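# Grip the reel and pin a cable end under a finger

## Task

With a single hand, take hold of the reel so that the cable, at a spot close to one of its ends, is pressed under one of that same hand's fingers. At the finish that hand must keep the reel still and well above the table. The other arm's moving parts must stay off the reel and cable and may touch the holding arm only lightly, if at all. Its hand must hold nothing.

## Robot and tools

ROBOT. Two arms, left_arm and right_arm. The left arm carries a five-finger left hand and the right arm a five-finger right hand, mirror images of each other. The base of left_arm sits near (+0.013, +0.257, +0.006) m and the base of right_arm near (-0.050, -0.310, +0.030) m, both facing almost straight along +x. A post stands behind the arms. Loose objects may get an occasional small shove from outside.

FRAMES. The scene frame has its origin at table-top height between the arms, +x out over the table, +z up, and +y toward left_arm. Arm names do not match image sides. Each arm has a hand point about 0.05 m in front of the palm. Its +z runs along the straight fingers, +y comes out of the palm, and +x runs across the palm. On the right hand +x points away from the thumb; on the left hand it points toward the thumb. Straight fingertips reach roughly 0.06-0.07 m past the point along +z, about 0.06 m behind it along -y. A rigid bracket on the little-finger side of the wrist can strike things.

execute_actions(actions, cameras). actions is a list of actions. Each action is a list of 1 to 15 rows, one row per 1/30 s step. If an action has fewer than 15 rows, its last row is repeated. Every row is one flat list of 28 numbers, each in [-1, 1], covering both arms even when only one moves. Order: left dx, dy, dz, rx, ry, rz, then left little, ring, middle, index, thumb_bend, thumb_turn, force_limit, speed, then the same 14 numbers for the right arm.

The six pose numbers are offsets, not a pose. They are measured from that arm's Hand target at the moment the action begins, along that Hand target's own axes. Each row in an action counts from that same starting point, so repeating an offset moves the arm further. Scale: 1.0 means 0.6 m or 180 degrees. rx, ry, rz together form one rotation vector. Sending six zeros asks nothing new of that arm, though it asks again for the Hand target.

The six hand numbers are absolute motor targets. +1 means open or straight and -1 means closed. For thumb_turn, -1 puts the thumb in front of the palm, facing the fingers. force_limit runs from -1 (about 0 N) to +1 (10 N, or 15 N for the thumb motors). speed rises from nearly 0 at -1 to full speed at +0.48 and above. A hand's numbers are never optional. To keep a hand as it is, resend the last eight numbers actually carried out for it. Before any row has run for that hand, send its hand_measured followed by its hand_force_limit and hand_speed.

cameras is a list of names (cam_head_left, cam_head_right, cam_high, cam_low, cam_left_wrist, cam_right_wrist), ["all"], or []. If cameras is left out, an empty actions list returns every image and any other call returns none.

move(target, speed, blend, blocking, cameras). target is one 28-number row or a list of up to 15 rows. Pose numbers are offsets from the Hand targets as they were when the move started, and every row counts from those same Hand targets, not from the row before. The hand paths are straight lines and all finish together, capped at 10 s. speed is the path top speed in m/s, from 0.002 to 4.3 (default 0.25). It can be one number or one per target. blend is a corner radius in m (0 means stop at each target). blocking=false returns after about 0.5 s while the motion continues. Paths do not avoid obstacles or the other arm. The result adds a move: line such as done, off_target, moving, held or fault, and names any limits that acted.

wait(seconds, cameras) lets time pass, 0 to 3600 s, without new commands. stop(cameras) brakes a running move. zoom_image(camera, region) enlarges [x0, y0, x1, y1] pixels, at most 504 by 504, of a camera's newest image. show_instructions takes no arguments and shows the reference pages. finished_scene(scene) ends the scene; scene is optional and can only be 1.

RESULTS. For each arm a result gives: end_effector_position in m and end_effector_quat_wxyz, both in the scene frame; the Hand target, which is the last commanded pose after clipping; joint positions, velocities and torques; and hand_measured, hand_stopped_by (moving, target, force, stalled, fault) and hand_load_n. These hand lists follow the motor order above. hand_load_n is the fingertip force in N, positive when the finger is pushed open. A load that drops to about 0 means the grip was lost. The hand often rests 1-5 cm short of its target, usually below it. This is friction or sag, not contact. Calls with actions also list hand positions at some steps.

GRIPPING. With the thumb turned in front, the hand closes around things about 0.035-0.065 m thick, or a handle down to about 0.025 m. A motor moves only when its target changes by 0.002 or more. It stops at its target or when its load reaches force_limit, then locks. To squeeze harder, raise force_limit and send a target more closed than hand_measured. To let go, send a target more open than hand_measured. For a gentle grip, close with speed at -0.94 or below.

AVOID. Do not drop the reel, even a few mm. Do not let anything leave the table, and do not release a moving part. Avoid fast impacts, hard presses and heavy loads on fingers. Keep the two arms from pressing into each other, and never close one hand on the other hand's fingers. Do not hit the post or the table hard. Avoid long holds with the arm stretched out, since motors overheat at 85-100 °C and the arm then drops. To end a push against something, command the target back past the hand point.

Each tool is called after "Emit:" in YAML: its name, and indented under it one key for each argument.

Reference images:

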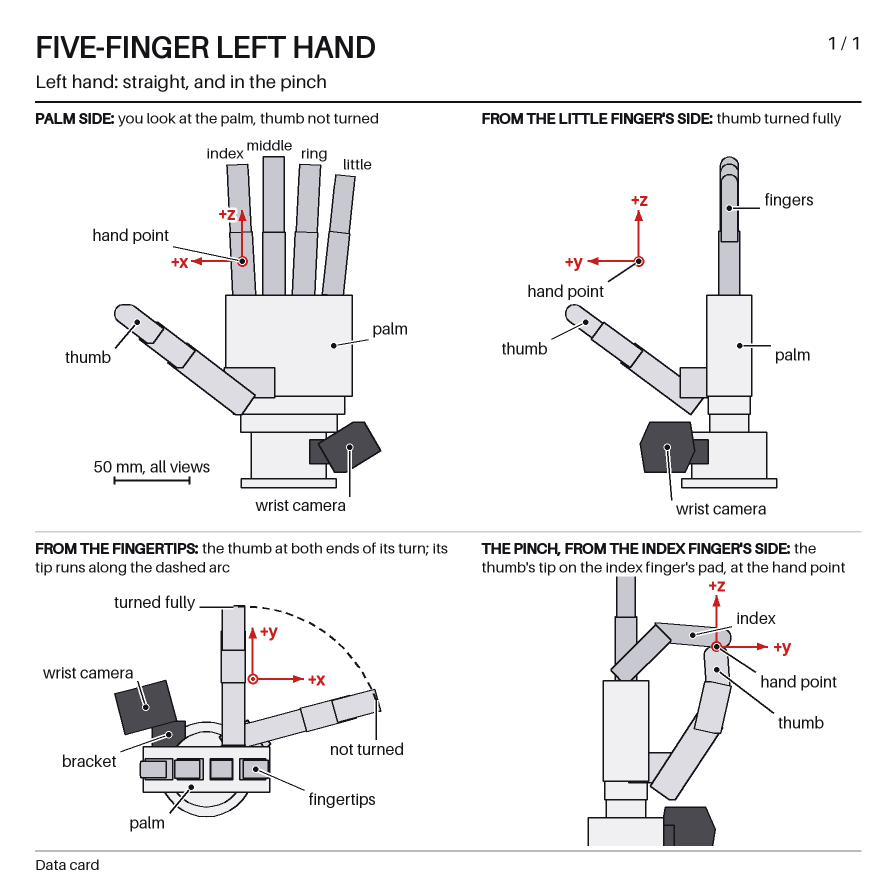

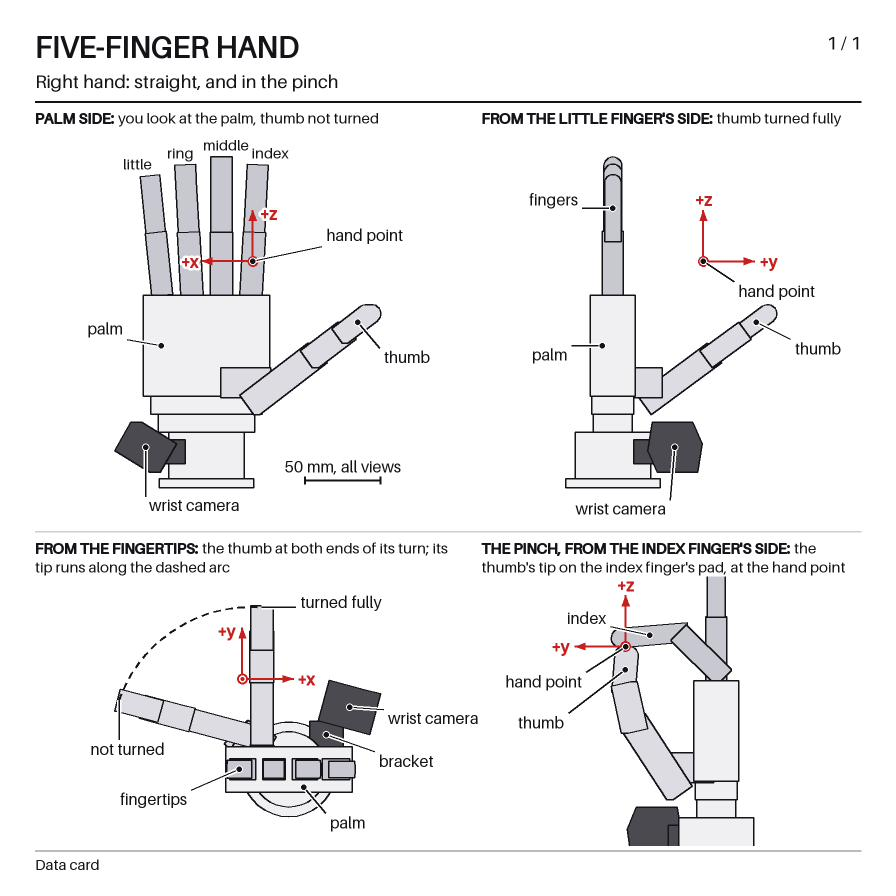

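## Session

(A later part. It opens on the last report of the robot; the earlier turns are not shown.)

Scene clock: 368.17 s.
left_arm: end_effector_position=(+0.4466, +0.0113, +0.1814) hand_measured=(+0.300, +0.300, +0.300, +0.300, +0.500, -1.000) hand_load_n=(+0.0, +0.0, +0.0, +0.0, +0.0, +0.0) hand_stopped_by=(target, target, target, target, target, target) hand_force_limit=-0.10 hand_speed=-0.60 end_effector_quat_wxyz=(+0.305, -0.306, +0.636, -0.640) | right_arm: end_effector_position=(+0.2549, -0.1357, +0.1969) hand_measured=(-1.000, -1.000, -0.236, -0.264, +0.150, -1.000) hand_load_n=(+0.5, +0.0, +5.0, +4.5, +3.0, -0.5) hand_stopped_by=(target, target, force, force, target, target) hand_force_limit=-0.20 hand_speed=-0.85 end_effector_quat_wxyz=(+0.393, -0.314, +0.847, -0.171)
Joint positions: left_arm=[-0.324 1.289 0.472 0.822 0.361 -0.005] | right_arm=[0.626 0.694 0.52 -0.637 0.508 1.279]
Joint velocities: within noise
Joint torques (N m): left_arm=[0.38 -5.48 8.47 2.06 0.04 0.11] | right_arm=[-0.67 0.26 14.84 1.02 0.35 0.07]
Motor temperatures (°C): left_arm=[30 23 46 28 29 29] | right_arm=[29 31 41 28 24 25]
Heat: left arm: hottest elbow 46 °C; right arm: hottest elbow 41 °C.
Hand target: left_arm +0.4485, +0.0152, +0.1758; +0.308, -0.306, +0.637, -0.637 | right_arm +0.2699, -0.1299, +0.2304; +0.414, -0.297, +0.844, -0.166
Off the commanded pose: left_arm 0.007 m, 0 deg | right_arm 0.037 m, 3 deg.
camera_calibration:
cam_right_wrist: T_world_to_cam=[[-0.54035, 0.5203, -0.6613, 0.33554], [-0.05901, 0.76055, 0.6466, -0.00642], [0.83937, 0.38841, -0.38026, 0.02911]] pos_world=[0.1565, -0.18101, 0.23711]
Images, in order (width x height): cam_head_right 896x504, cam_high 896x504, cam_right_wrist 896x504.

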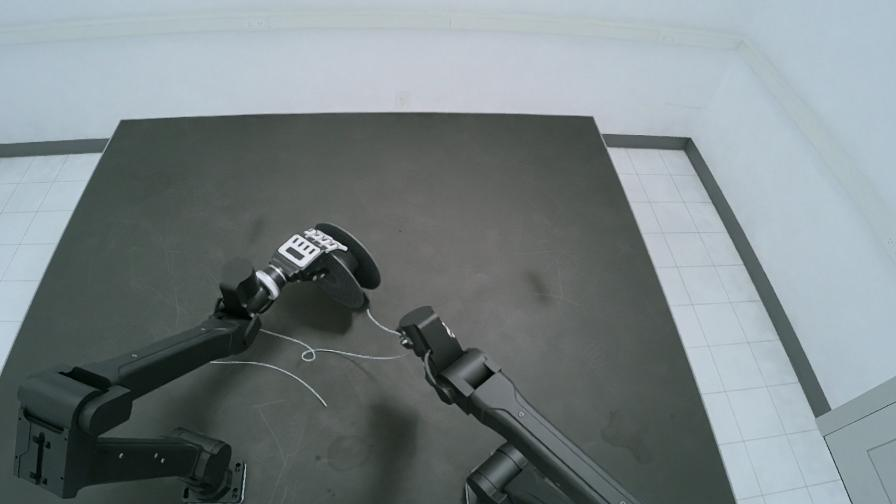

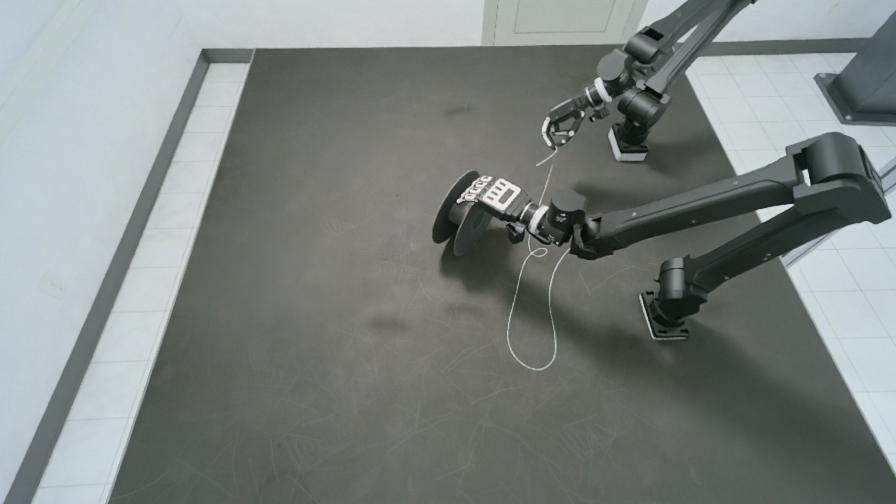

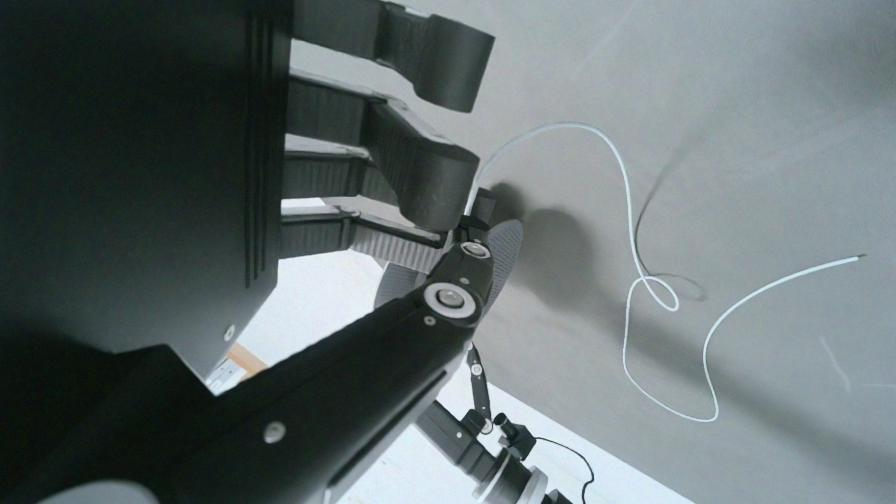

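Emit:
move:
  target: [0,0,0,0,0,0,0.2,0.2,0.2,0.2,0.3,-1,-0.1,-0.6, -0.0268,-0.0328,0.1025,0.0084,0.0073,0.0083,-1,-1,-0.6,-0.5,0.15,-1,-0.2,-0.85]
  speed: 0.06
  cameras: ["cam_head_left","cam_high","cam_low","cam_left_wrist"]

Emit:
zoom_image:
  camera: "cam_head_left"
  region: [250, 180, 480, 400]

Emit:
zoom_image:
  camera: "cam_high"
  region: [420, 80, 640, 270]

Emit:
zoom_image:
  camera: "cam_low"
  region: [460, 150, 760, 370]

Scene clock: 373.90 s.
left_arm: end_effector_position=(+0.4466, +0.0113, +0.1814) hand_measured=(+0.200, +0.200, +0.200, +0.200, +0.300, -1.000) hand_load_n=(+0.0, +0.0, +0.0, +0.0, +0.0, +0.0) hand_stopped_by=(target, target, target, target, target, target) hand_force_limit=-0.10 hand_speed=-0.60 end_effector_quat_wxyz=(+0.305, -0.306, +0.636, -0.640) | right_arm: end_effector_position=(+0.3117, -0.1458, +0.1781) hand_measured=(-1.000, -1.000, -0.236, -0.264, +0.150, -1.000) hand_load_n=(+0.0, +0.0, +5.0, +5.0, +3.0, -0.5) hand_stopped_by=(target, target, force, force, target, target) hand_force_limit=-0.20 hand_speed=-0.85 end_effector_quat_wxyz=(+0.379, -0.289, +0.861, -0.179)
Joint positions: left_arm=[-0.324 1.289 0.472 0.822 0.361 -0.005] | right_arm=[0.489 0.889 0.555 -0.468 0.448 1.227]
Joint torques (N m): left_arm=[0.5 -5.48 8.47 2.04 0.03 0.11] | right_arm=[-0.67 -1.55 14.38 1.95 0 -0.11]
Heat: left arm: hottest elbow 46 °C; right arm: hottest elbow 42 °C.
Hand target: left_arm +0.4485, +0.0151, +0.1758; +0.308, -0.306, +0.637, -0.637 | right_arm +0.3338, -0.1369, +0.2133; +0.410, -0.278, +0.851, -0.175
Off the commanded pose: left_arm 0.007 m, 0 deg | right_arm 0.043 m, 4 deg.
move: off_target (right_arm)
cam_left_wrist: T_world_to_cam=[[-0.13264, -0.2236, 0.96561, -0.11081], [-0.90889, -0.36119, -0.20849, 0.45142], [0.39539, -0.90529, -0.15532, -0.0199]] pos_world=[0.40346, 0.12026, 0.19802]

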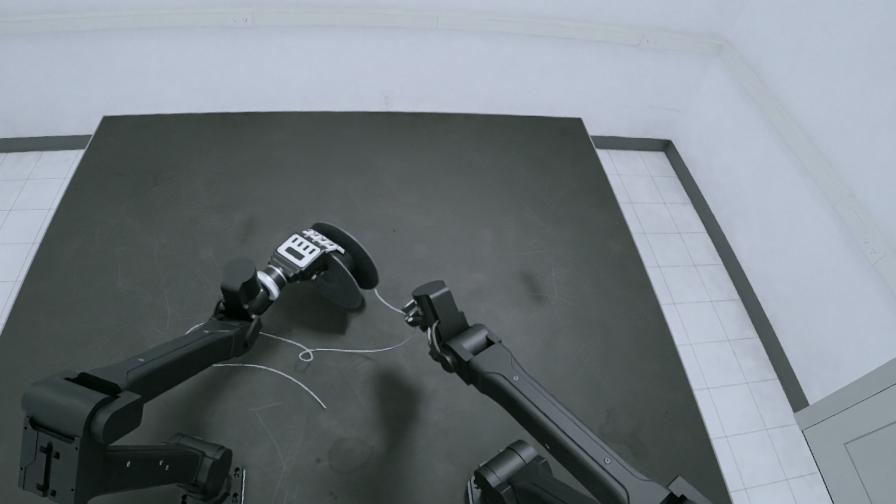

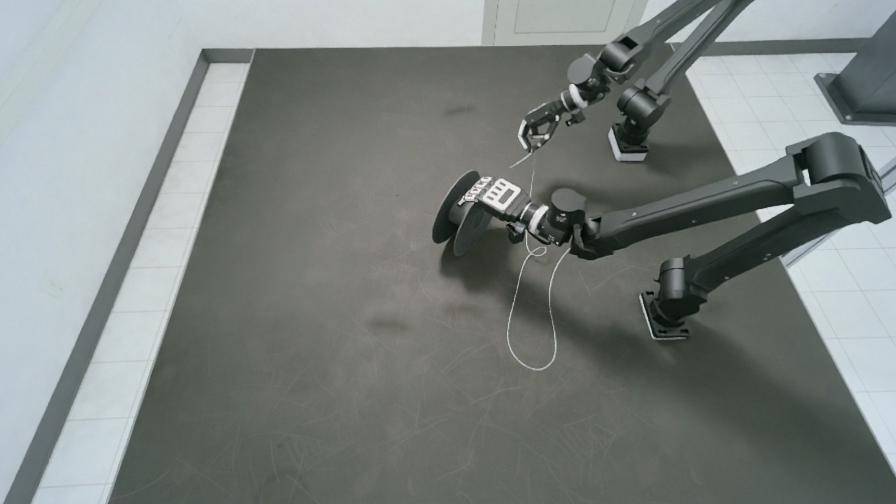

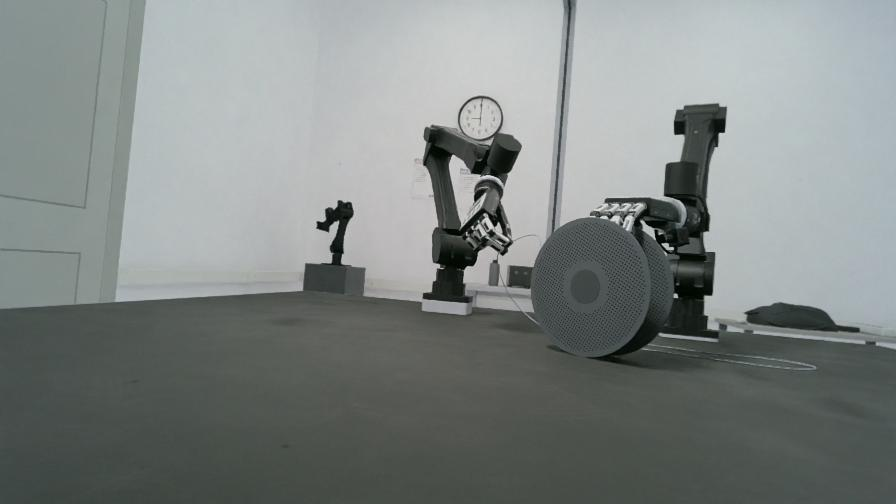

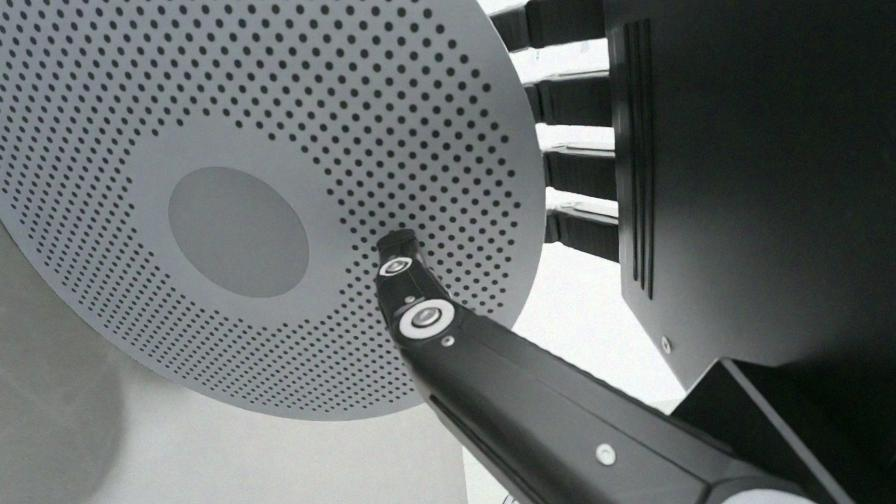

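Scaled by 2.191 from the camera's image (finer frame: 1280x720).

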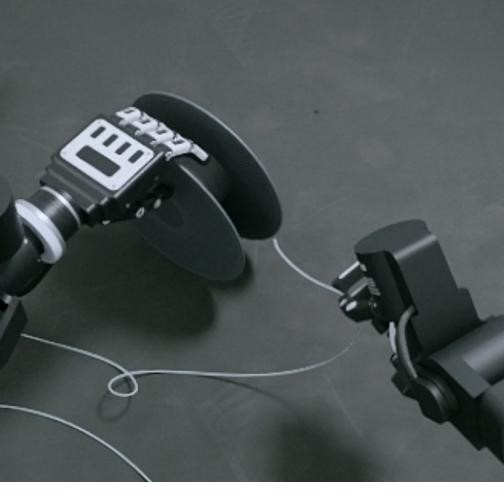

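Scaled by 2.291 from the camera's image (finer frame: 1280x720).

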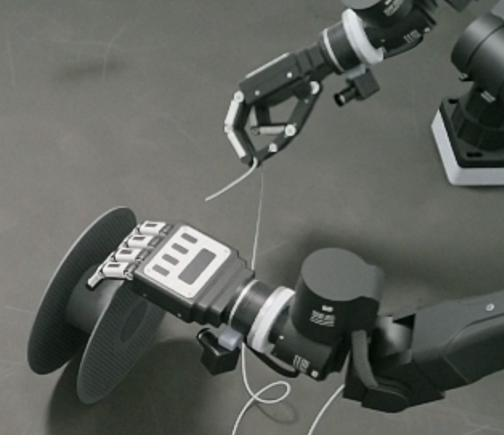

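Scaled by 1.680 from the camera's image (finer frame: 1280x720).

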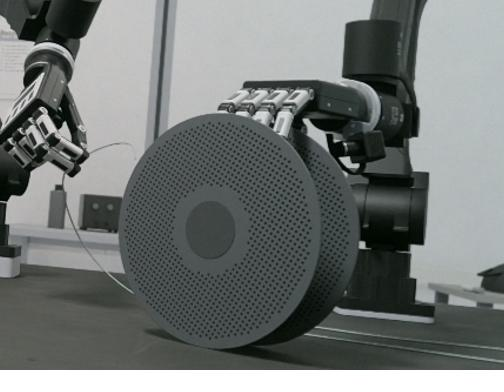

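Emit:
execute_actions:
  actions: []
  cameras: ["cam_right_wrist","cam_high"]

Emit:
zoom_image:
  camera: "cam_right_wrist"
  region: [340, 100, 640, 360]

Emit:
zoom_image:
  camera: "cam_high"
  region: [420, 150, 540, 270]

Scene clock: 376.03 s.
left_arm: end_effector_position=(+0.4466, +0.0113, +0.1814) hand_measured=(+0.200, +0.200, +0.200, +0.200, +0.300, -1.000) hand_load_n=(+0.0, +0.0, +0.0, +0.0, +0.0, +0.0) hand_stopped_by=(target, target, target, target, target, target) hand_force_limit=-0.10 hand_speed=-0.60 end_effector_quat_wxyz=(+0.305, -0.306, +0.636, -0.640) | right_arm: end_effector_position=(+0.3117, -0.1458, +0.1781) hand_measured=(-1.000, -1.000, -0.236, -0.264, +0.150, -1.000) hand_load_n=(+0.0, +0.0, +5.0, +5.0, +3.5, -0.5) hand_stopped_by=(target, target, force, force, target, target) hand_force_limit=-0.20 hand_speed=-0.85 end_effector_quat_wxyz=(+0.379, -0.289, +0.860, -0.179)
Joint positions: left_arm=[-0.324 1.289 0.472 0.822 0.361 -0.005] | right_arm=[0.489 0.889 0.555 -0.468 0.448 1.226]
Joint velocities: within noise
Joint torques (N m): left_arm=[0.5 -5.54 8.47 2.03 0.03 0.11] | right_arm=[-0.73 -1.49 14.39 1.96 0.01 -0.12]
Motor temperatures (°C): left_arm=[30 23 45 28 28 29] | right_arm=[29 31 42 28 24 25]
Heat: left arm: hottest elbow 45 °C; right arm: hottest elbow 42 °C.
Hand target: left_arm +0.4485, +0.0151, +0.1758; +0.308, -0.306, +0.637, -0.637 | right_arm +0.3338, -0.1369, +0.2133; +0.410, -0.278, +0.851, -0.175
Off the commanded pose: left_arm 0.007 m, 0 deg | right_arm 0.043 m, 4 deg.
camera_calibration:
cam_right_wrist: T_world_to_cam=[[-0.51899, 0.55433, -0.65066, 0.35546], [0.00046, 0.76139, 0.6483, -0.00198], [0.85478, 0.33617, -0.39541, -0.03147]] pos_world=[0.21138, -0.18496, 0.22012]
Images, in order (width x height): cam_high 896x504, cam_right_wrist 896x504.

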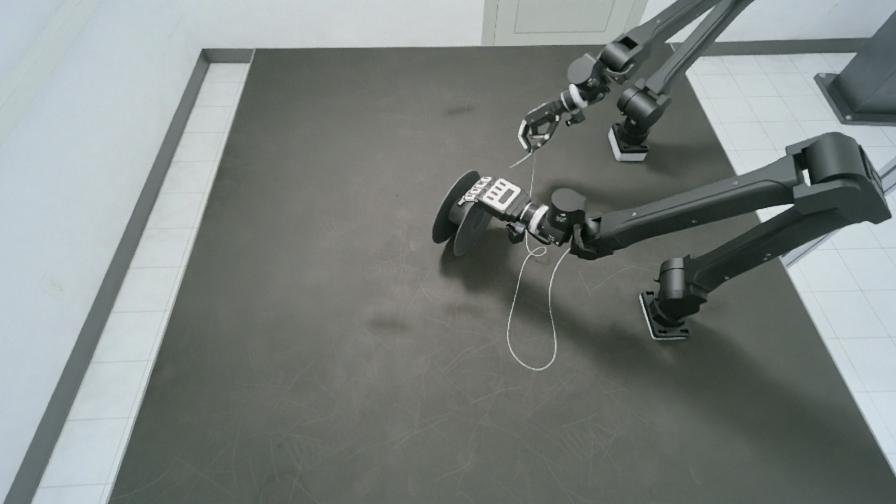

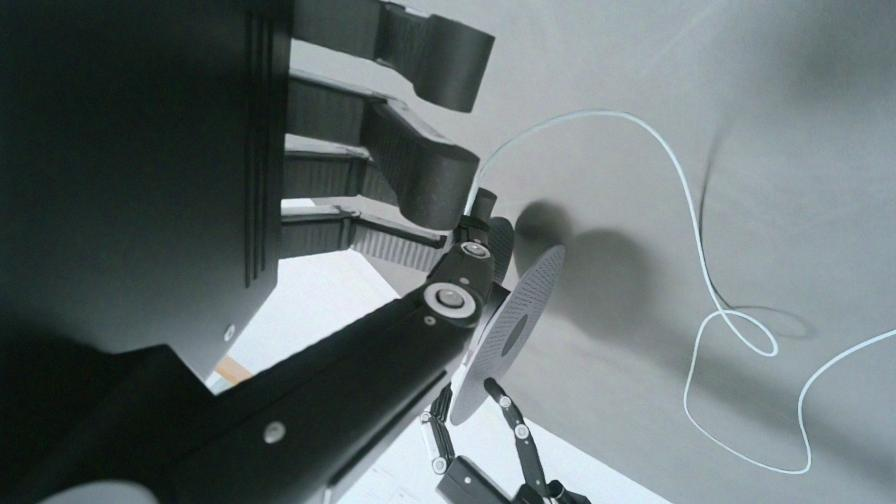

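Scaled by 1.680 from the camera's image (finer frame: 1280x720).

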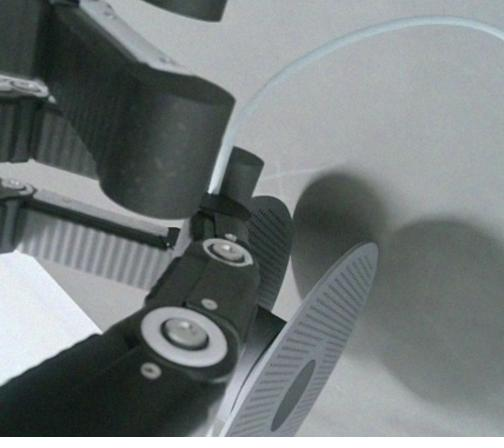

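Scaled by 4.200 from the camera's image (finer frame: 1280x720).

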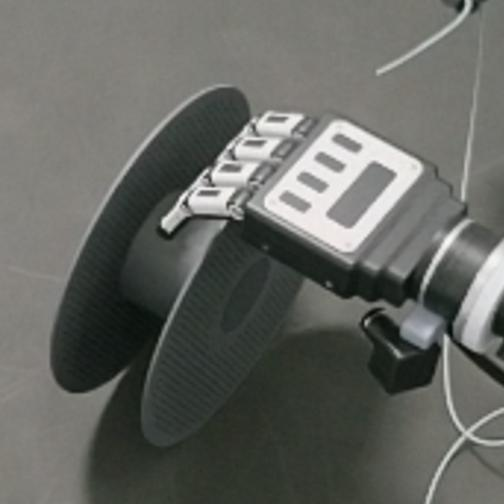

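Emit:
execute_actions:
  actions: []
  cameras: ["cam_head_left","cam_head_right","cam_low"]

Emit:
zoom_image:
  camera: "cam_head_left"
  region: [280, 210, 420, 350]

Emit:
zoom_image:
  camera: "cam_head_right"
  region: [280, 210, 420, 350]

Scene clock: 378.83 s.
left_arm: end_effector_position=(+0.4466, +0.0113, +0.1814) hand_measured=(+0.200, +0.200, +0.200, +0.200, +0.300, -1.000) hand_load_n=(+0.0, +0.0, +0.0, +0.0, +0.0, +0.0) hand_stopped_by=(target, target, target, target, target, target) hand_force_limit=-0.10 hand_speed=-0.60 end_effector_quat_wxyz=(+0.305, -0.306, +0.636, -0.640) | right_arm: end_effector_position=(+0.3117, -0.1458, +0.1781) hand_measured=(-1.000, -1.000, -0.236, -0.264, +0.150, -1.000) hand_load_n=(+0.0, +0.0, +5.0, +4.5, +3.0, -0.5) hand_stopped_by=(target, target, force, force, target, target) hand_force_limit=-0.20 hand_speed=-0.85 end_effector_quat_wxyz=(+0.379, -0.289, +0.860, -0.179)
Joint positions: left_arm=[-0.324 1.289 0.472 0.822 0.361 -0.005] | right_arm=[0.489 0.889 0.555 -0.468 0.448 1.226]
Joint velocities: within noise
Joint torques (N m): left_arm=[0.44 -5.54 8.49 2.06 0.04 0.11] | right_arm=[-0.67 -1.49 14.38 1.95 0.01 -0.12]
Motor temperatures (°C): left_arm=[30 23 45 28 28 29] | right_arm=[29 31 43 28 24 25]
Heat: left arm: hottest elbow 45 °C; right arm: hottest elbow 43 °C.
Hand target: left_arm +0.4485, +0.0151, +0.1758; +0.308, -0.306, +0.637, -0.637 | right_arm +0.3338, -0.1369, +0.2133; +0.410, -0.278, +0.851, -0.175
Off the commanded pose: left_arm 0.007 m, 0 deg | right_arm 0.043 m, 4 deg.
Images, in order (width x height): cam_head_left 896x504, cam_head_right 896x504, cam_low 896x504.

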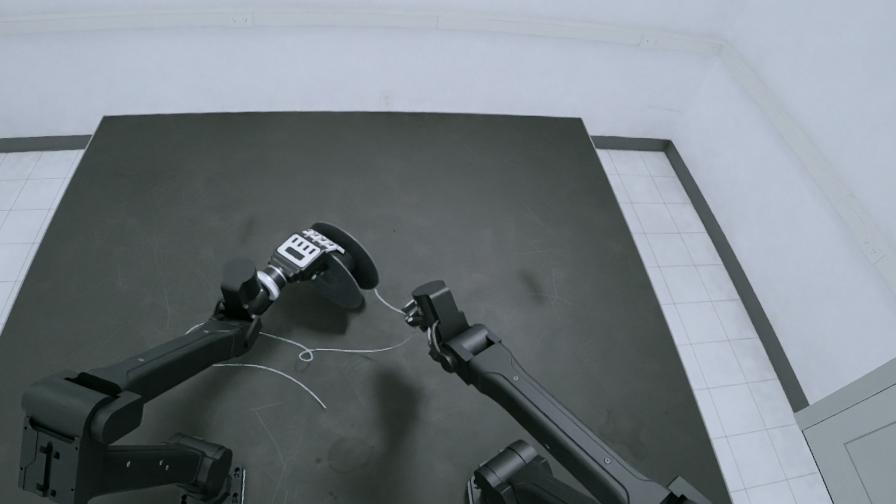

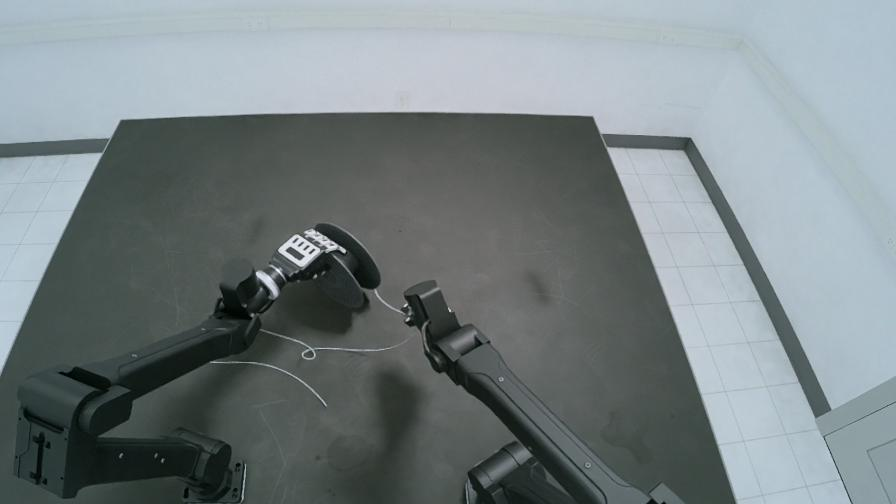

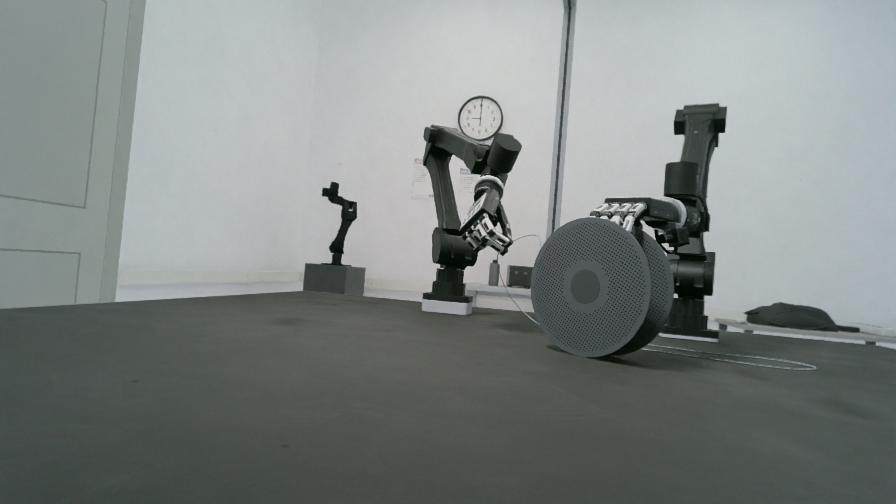

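Scaled by 3.600 from the camera's image (finer frame: 1280x720).

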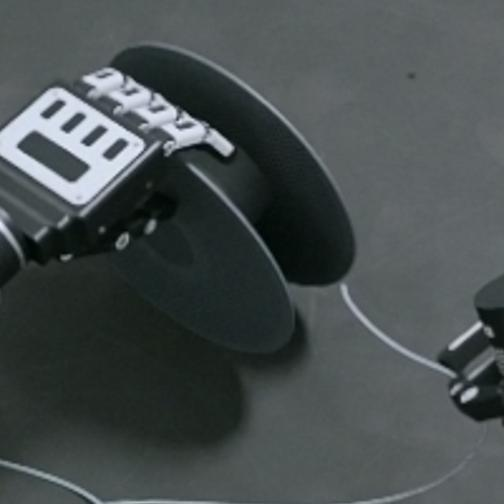

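Scaled by 3.600 from the camera's image (finer frame: 1280x720).

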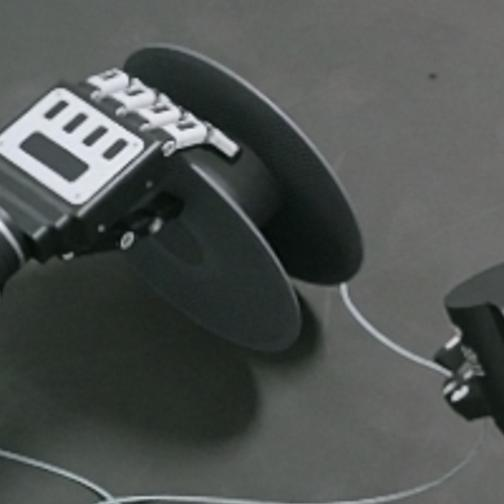

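Emit:
move:
  target: [0,0,0,0,0,0,0.35,0.35,0.35,0.35,0.3,-1,-0.1,-0.6, -0.0527,0.0147,0.0562,0,0,0,-1,-1,-0.6,-0.5,0.15,-1,-0.2,-0.85]
  speed: 0.05
  cameras: ["cam_head_left","cam_high","cam_low","cam_right_wrist"]

Emit:
zoom_image:
  camera: "cam_head_left"
  region: [280, 210, 440, 350]

Emit:
zoom_image:
  camera: "cam_high"
  region: [420, 100, 560, 240]

Emit:
zoom_image:
  camera: "cam_low"
  region: [460, 150, 720, 370]

Scene clock: 381.53 s.
left_arm: end_effector_position=(+0.4468, +0.0115, +0.1815) hand_measured=(+0.350, +0.350, +0.350, +0.350, +0.300, -1.000) hand_load_n=(+0.0, +0.0, +0.0, -0.5, +0.0, +0.0) hand_stopped_by=(target, target, target, target, target, target) hand_force_limit=-0.10 hand_speed=-0.60 end_effector_quat_wxyz=(+0.305, -0.306, +0.636, -0.640) | right_arm: end_effector_position=(+0.3516, -0.1247, +0.1740) hand_measured=(-1.000, -1.000, -0.236, -0.264, +0.150, -1.000) hand_load_n=(+0.0, +0.0, +5.0, +4.5, +3.0, -0.5) hand_stopped_by=(target, target, force, force, target, target) hand_force_limit=-0.20 hand_speed=-0.85 end_effector_quat_wxyz=(+0.379, -0.289, +0.861, -0.179)
Joint positions: left_arm=[-0.324 1.289 0.472 0.822 0.361 -0.005] | right_arm=[0.489 1.052 0.634 -0.385 0.448 1.226]
Joint torques (N m): left_arm=[0.38 -5.54 8.47 2.03 0.03 0.11] | right_arm=[0.09 -3.19 13.91 1.94 0.25 -0.05]
Heat: left arm: hottest elbow 45 °C; right arm: hottest elbow 43 °C.
Hand target: left_arm +0.4485, +0.0152, +0.1758; +0.308, -0.307, +0.637, -0.637 | right_arm +0.3737, -0.1129, +0.2075; +0.411, -0.278, +0.850, -0.175
Off the commanded pose: left_arm 0.007 m, 0 deg | right_arm 0.042 m, 4 deg.
move: off_target (right_arm)
cam_right_wrist: T_world_to_cam=[[-0.51943, 0.55409, -0.65053, 0.36191], [0.00085, 0.76162, 0.64802, -0.01547], [0.85452, 0.33604, -0.39608, -0.07406]] pos_world=[0.25128, -0.16386, 0.21613]

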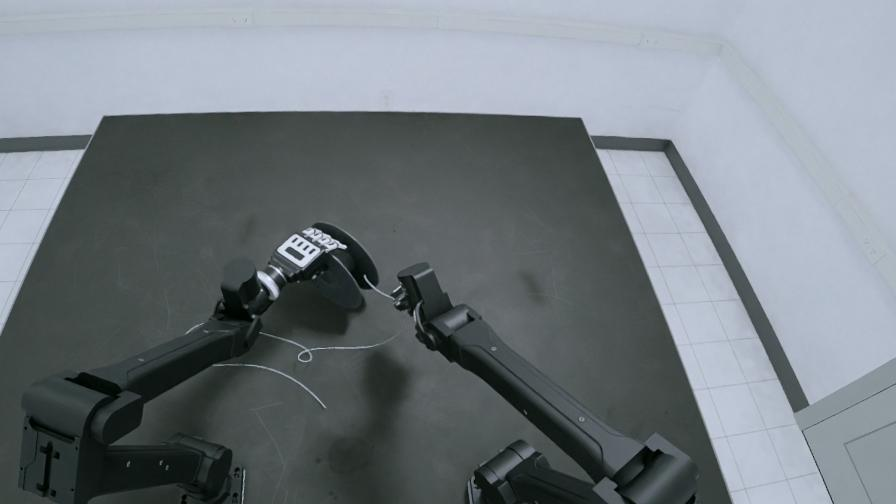

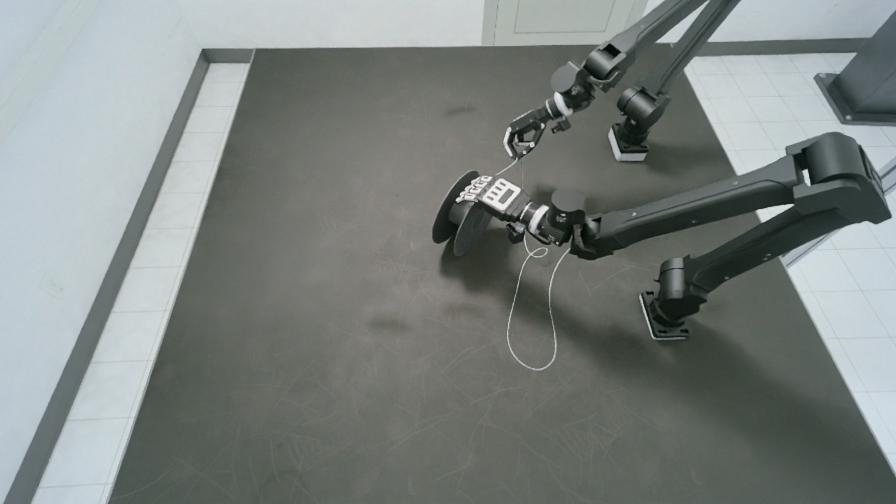

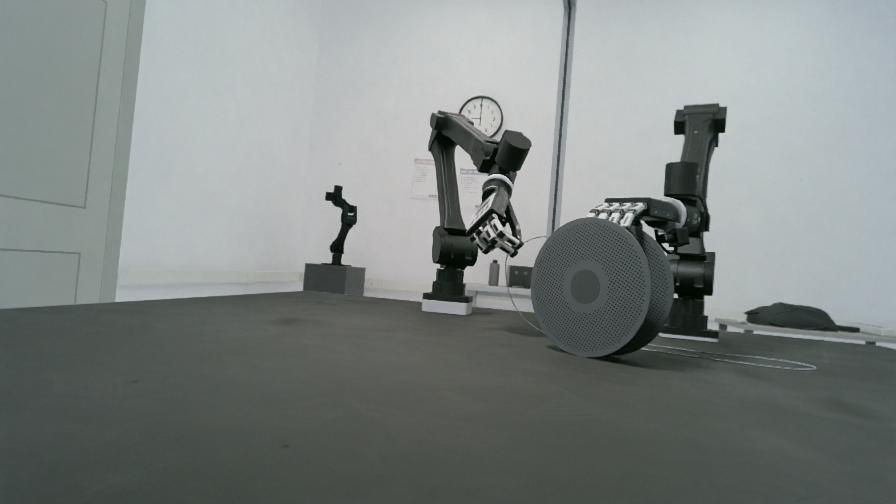

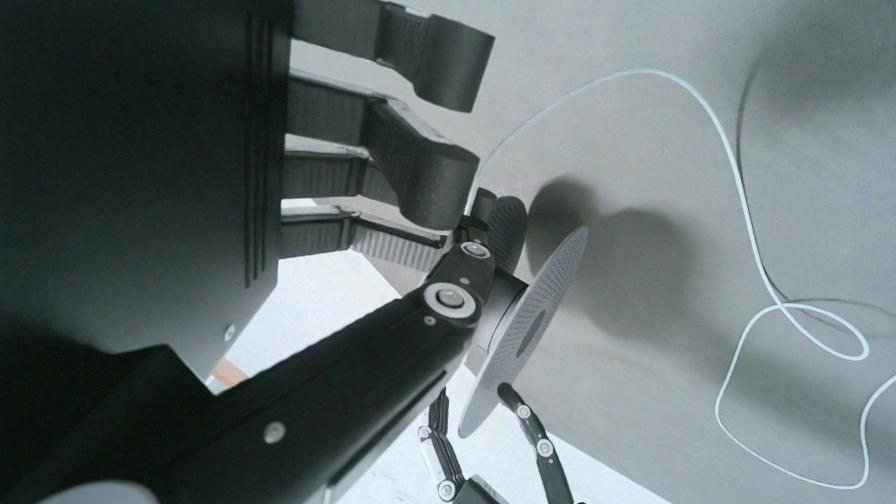

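Scaled by 3.150 from the camera's image (finer frame: 1280x720).

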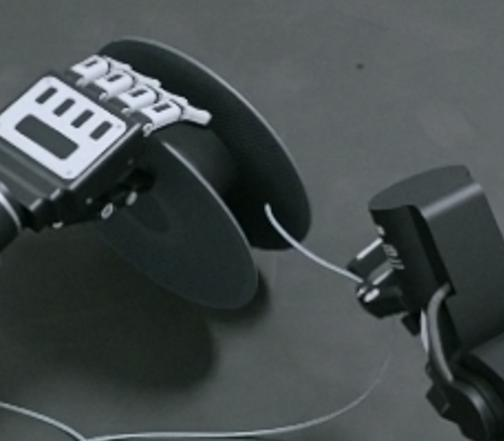

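Scaled by 3.600 from the camera's image (finer frame: 1280x720).

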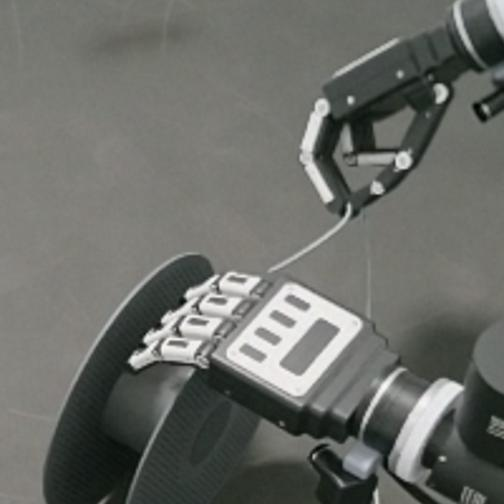

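Scaled by 1.938 from the camera's image (finer frame: 1280x720).

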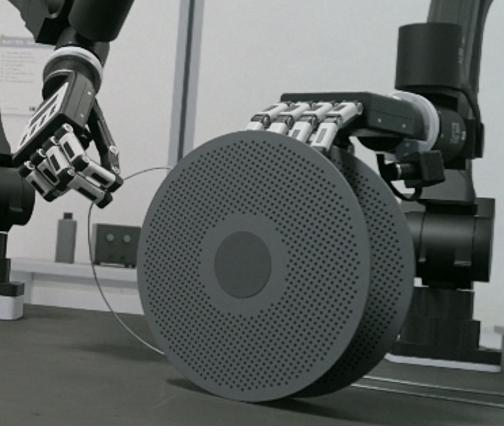

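Emit:
move:
  target: [0,0,0,0,0,0,0.35,0.35,0.35,0.35,0.3,-1,-0.1,-0.6, -0.0637,0.0363,0.0373,0,0,0,-1,-1,-0.6,-0.5,0.15,-1,-0.2,-0.85]
  speed: 0.05
  cameras: ["cam_head_left","cam_high","cam_low","cam_right_wrist","cam_left_wrist"]

Emit:
zoom_image:
  camera: "cam_head_left"
  region: [280, 210, 440, 350]

Emit:
zoom_image:
  camera: "cam_high"
  region: [420, 120, 560, 260]

Emit:
zoom_image:
  camera: "cam_low"
  region: [460, 150, 720, 370]

Scene clock: 384.40 s.
left_arm: end_effector_position=(+0.4468, +0.0115, +0.1815) hand_measured=(+0.350, +0.350, +0.350, +0.350, +0.300, -1.000) hand_load_n=(+0.0, +0.0, +0.0, +0.0, +0.0, +0.0) hand_stopped_by=(target, target, target, target, target, target) hand_force_limit=-0.10 hand_speed=-0.60 end_effector_quat_wxyz=(+0.305, -0.306, +0.636, -0.640) | right_arm: end_effector_position=(+0.3829, -0.0898, +0.1732) hand_measured=(-1.000, -1.000, -0.236, -0.264, +0.150, -1.000) hand_load_n=(+0.0, +0.0, +5.0, +4.5, +3.0, -0.5) hand_stopped_by=(target, target, force, force, target, target) hand_force_limit=-0.20 hand_speed=-0.85 end_effector_quat_wxyz=(+0.379, -0.292, +0.859, -0.183)
Joint positions: left_arm=[-0.324 1.289 0.472 0.822 0.361 -0.005] | right_arm=[0.54 1.193 0.735 -0.361 0.488 1.258]
Joint torques (N m): left_arm=[0.44 -5.54 8.47 2.03 0.03 0.11] | right_arm=[0.67 -4.95 13.64 1.89 0.34 0.06]
Heat: left arm: hottest elbow 45 °C; right arm: hottest elbow 43 °C.
Hand target: left_arm +0.4485, +0.0152, +0.1758; +0.308, -0.307, +0.637, -0.637 | right_arm +0.4039, -0.0739, +0.2054; +0.410, -0.278, +0.851, -0.175
Off the commanded pose: left_arm 0.007 m, 0 deg | right_arm 0.042 m, 4 deg.
move: off_target (right_arm)
cam_left_wrist: T_world_to_cam=[[-0.13292, -0.22359, 0.96558, -0.11077], [-0.90868, -0.36153, -0.2088, 0.45149], [0.39577, -0.90515, -0.15512, -0.02001]] pos_world=[0.40346, 0.12036, 0.19812]
cam_right_wrist: T_world_to_cam=[[-0.51988, 0.54583, -0.65711, 0.35881], [-0.00253, 0.76824, 0.64015, -0.03834], [0.85424, 0.33447, -0.39801, -0.11255]] pos_world=[0.28258, -0.12876, 0.21553]
Images, in order (width x height): cam_head_left 896x504, cam_high 896x504, cam_low 896x504, cam_left_wrist 896x504, cam_right_wrist 896x504.

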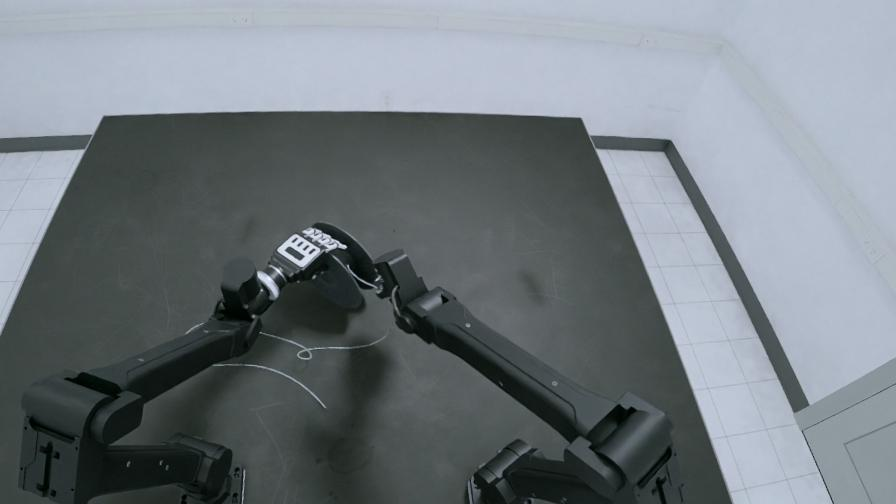

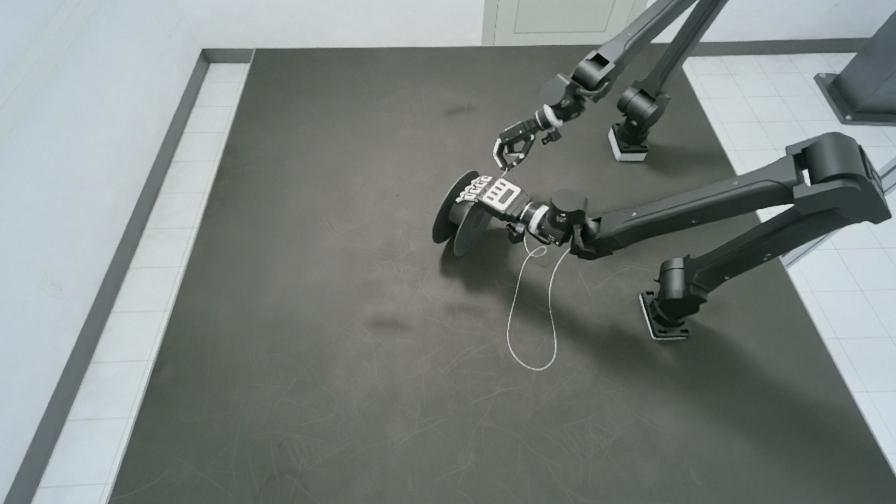

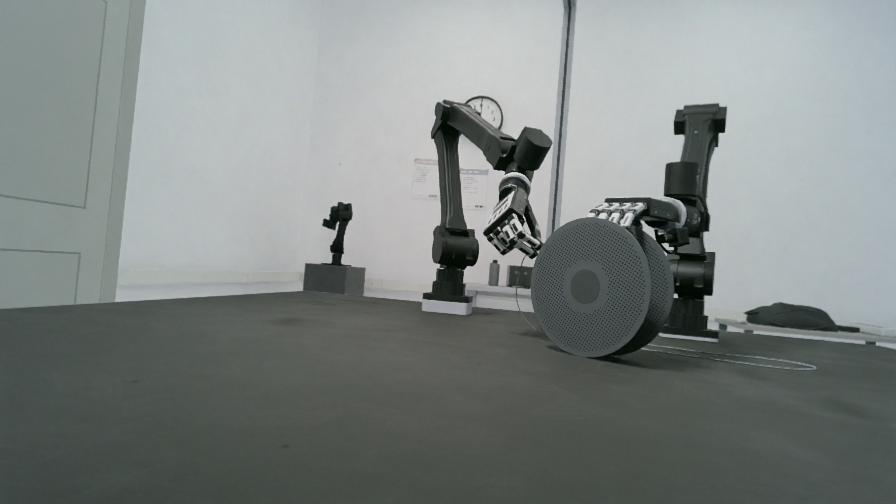

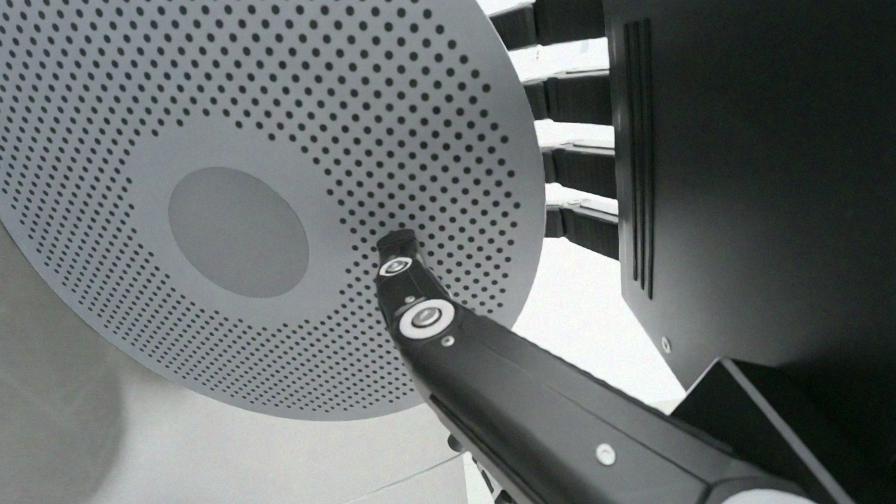

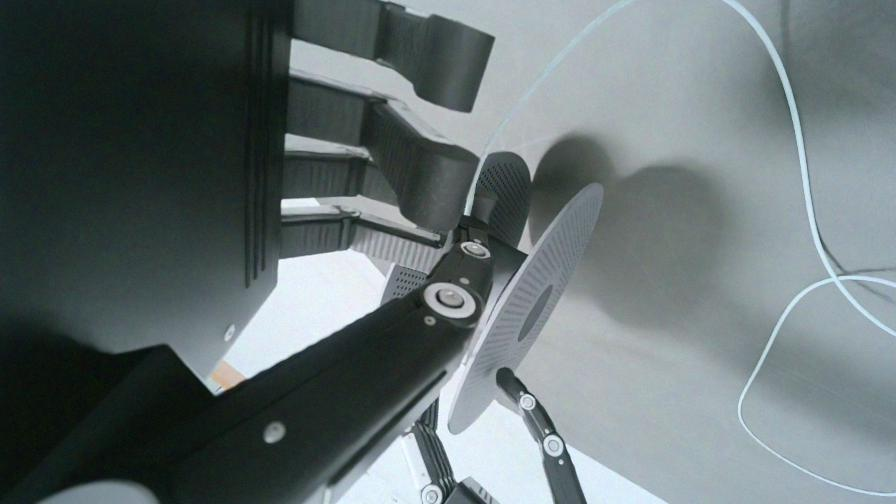

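Scaled by 3.150 from the camera's image (finer frame: 1280x720).

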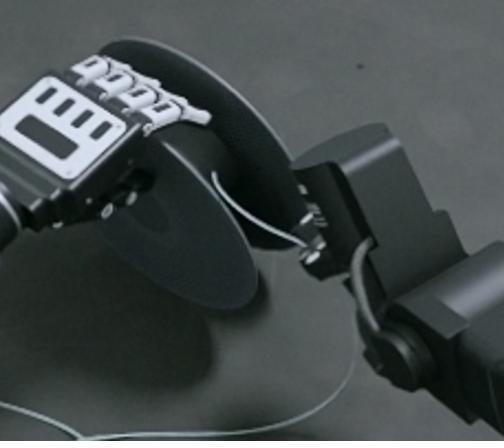

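Scaled by 3.600 from the camera's image (finer frame: 1280x720).

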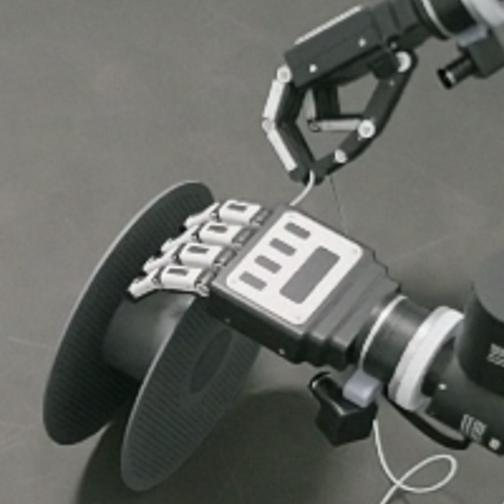

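Scaled by 1.938 from the camera's image (finer frame: 1280x720).

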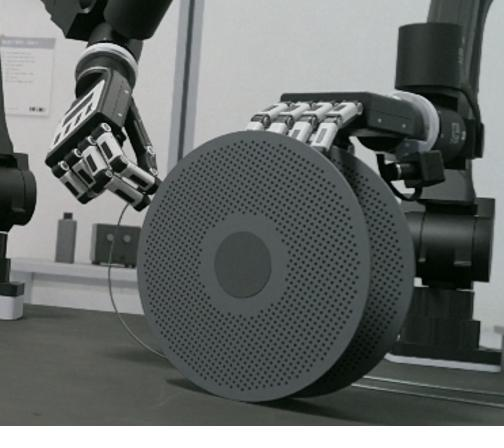

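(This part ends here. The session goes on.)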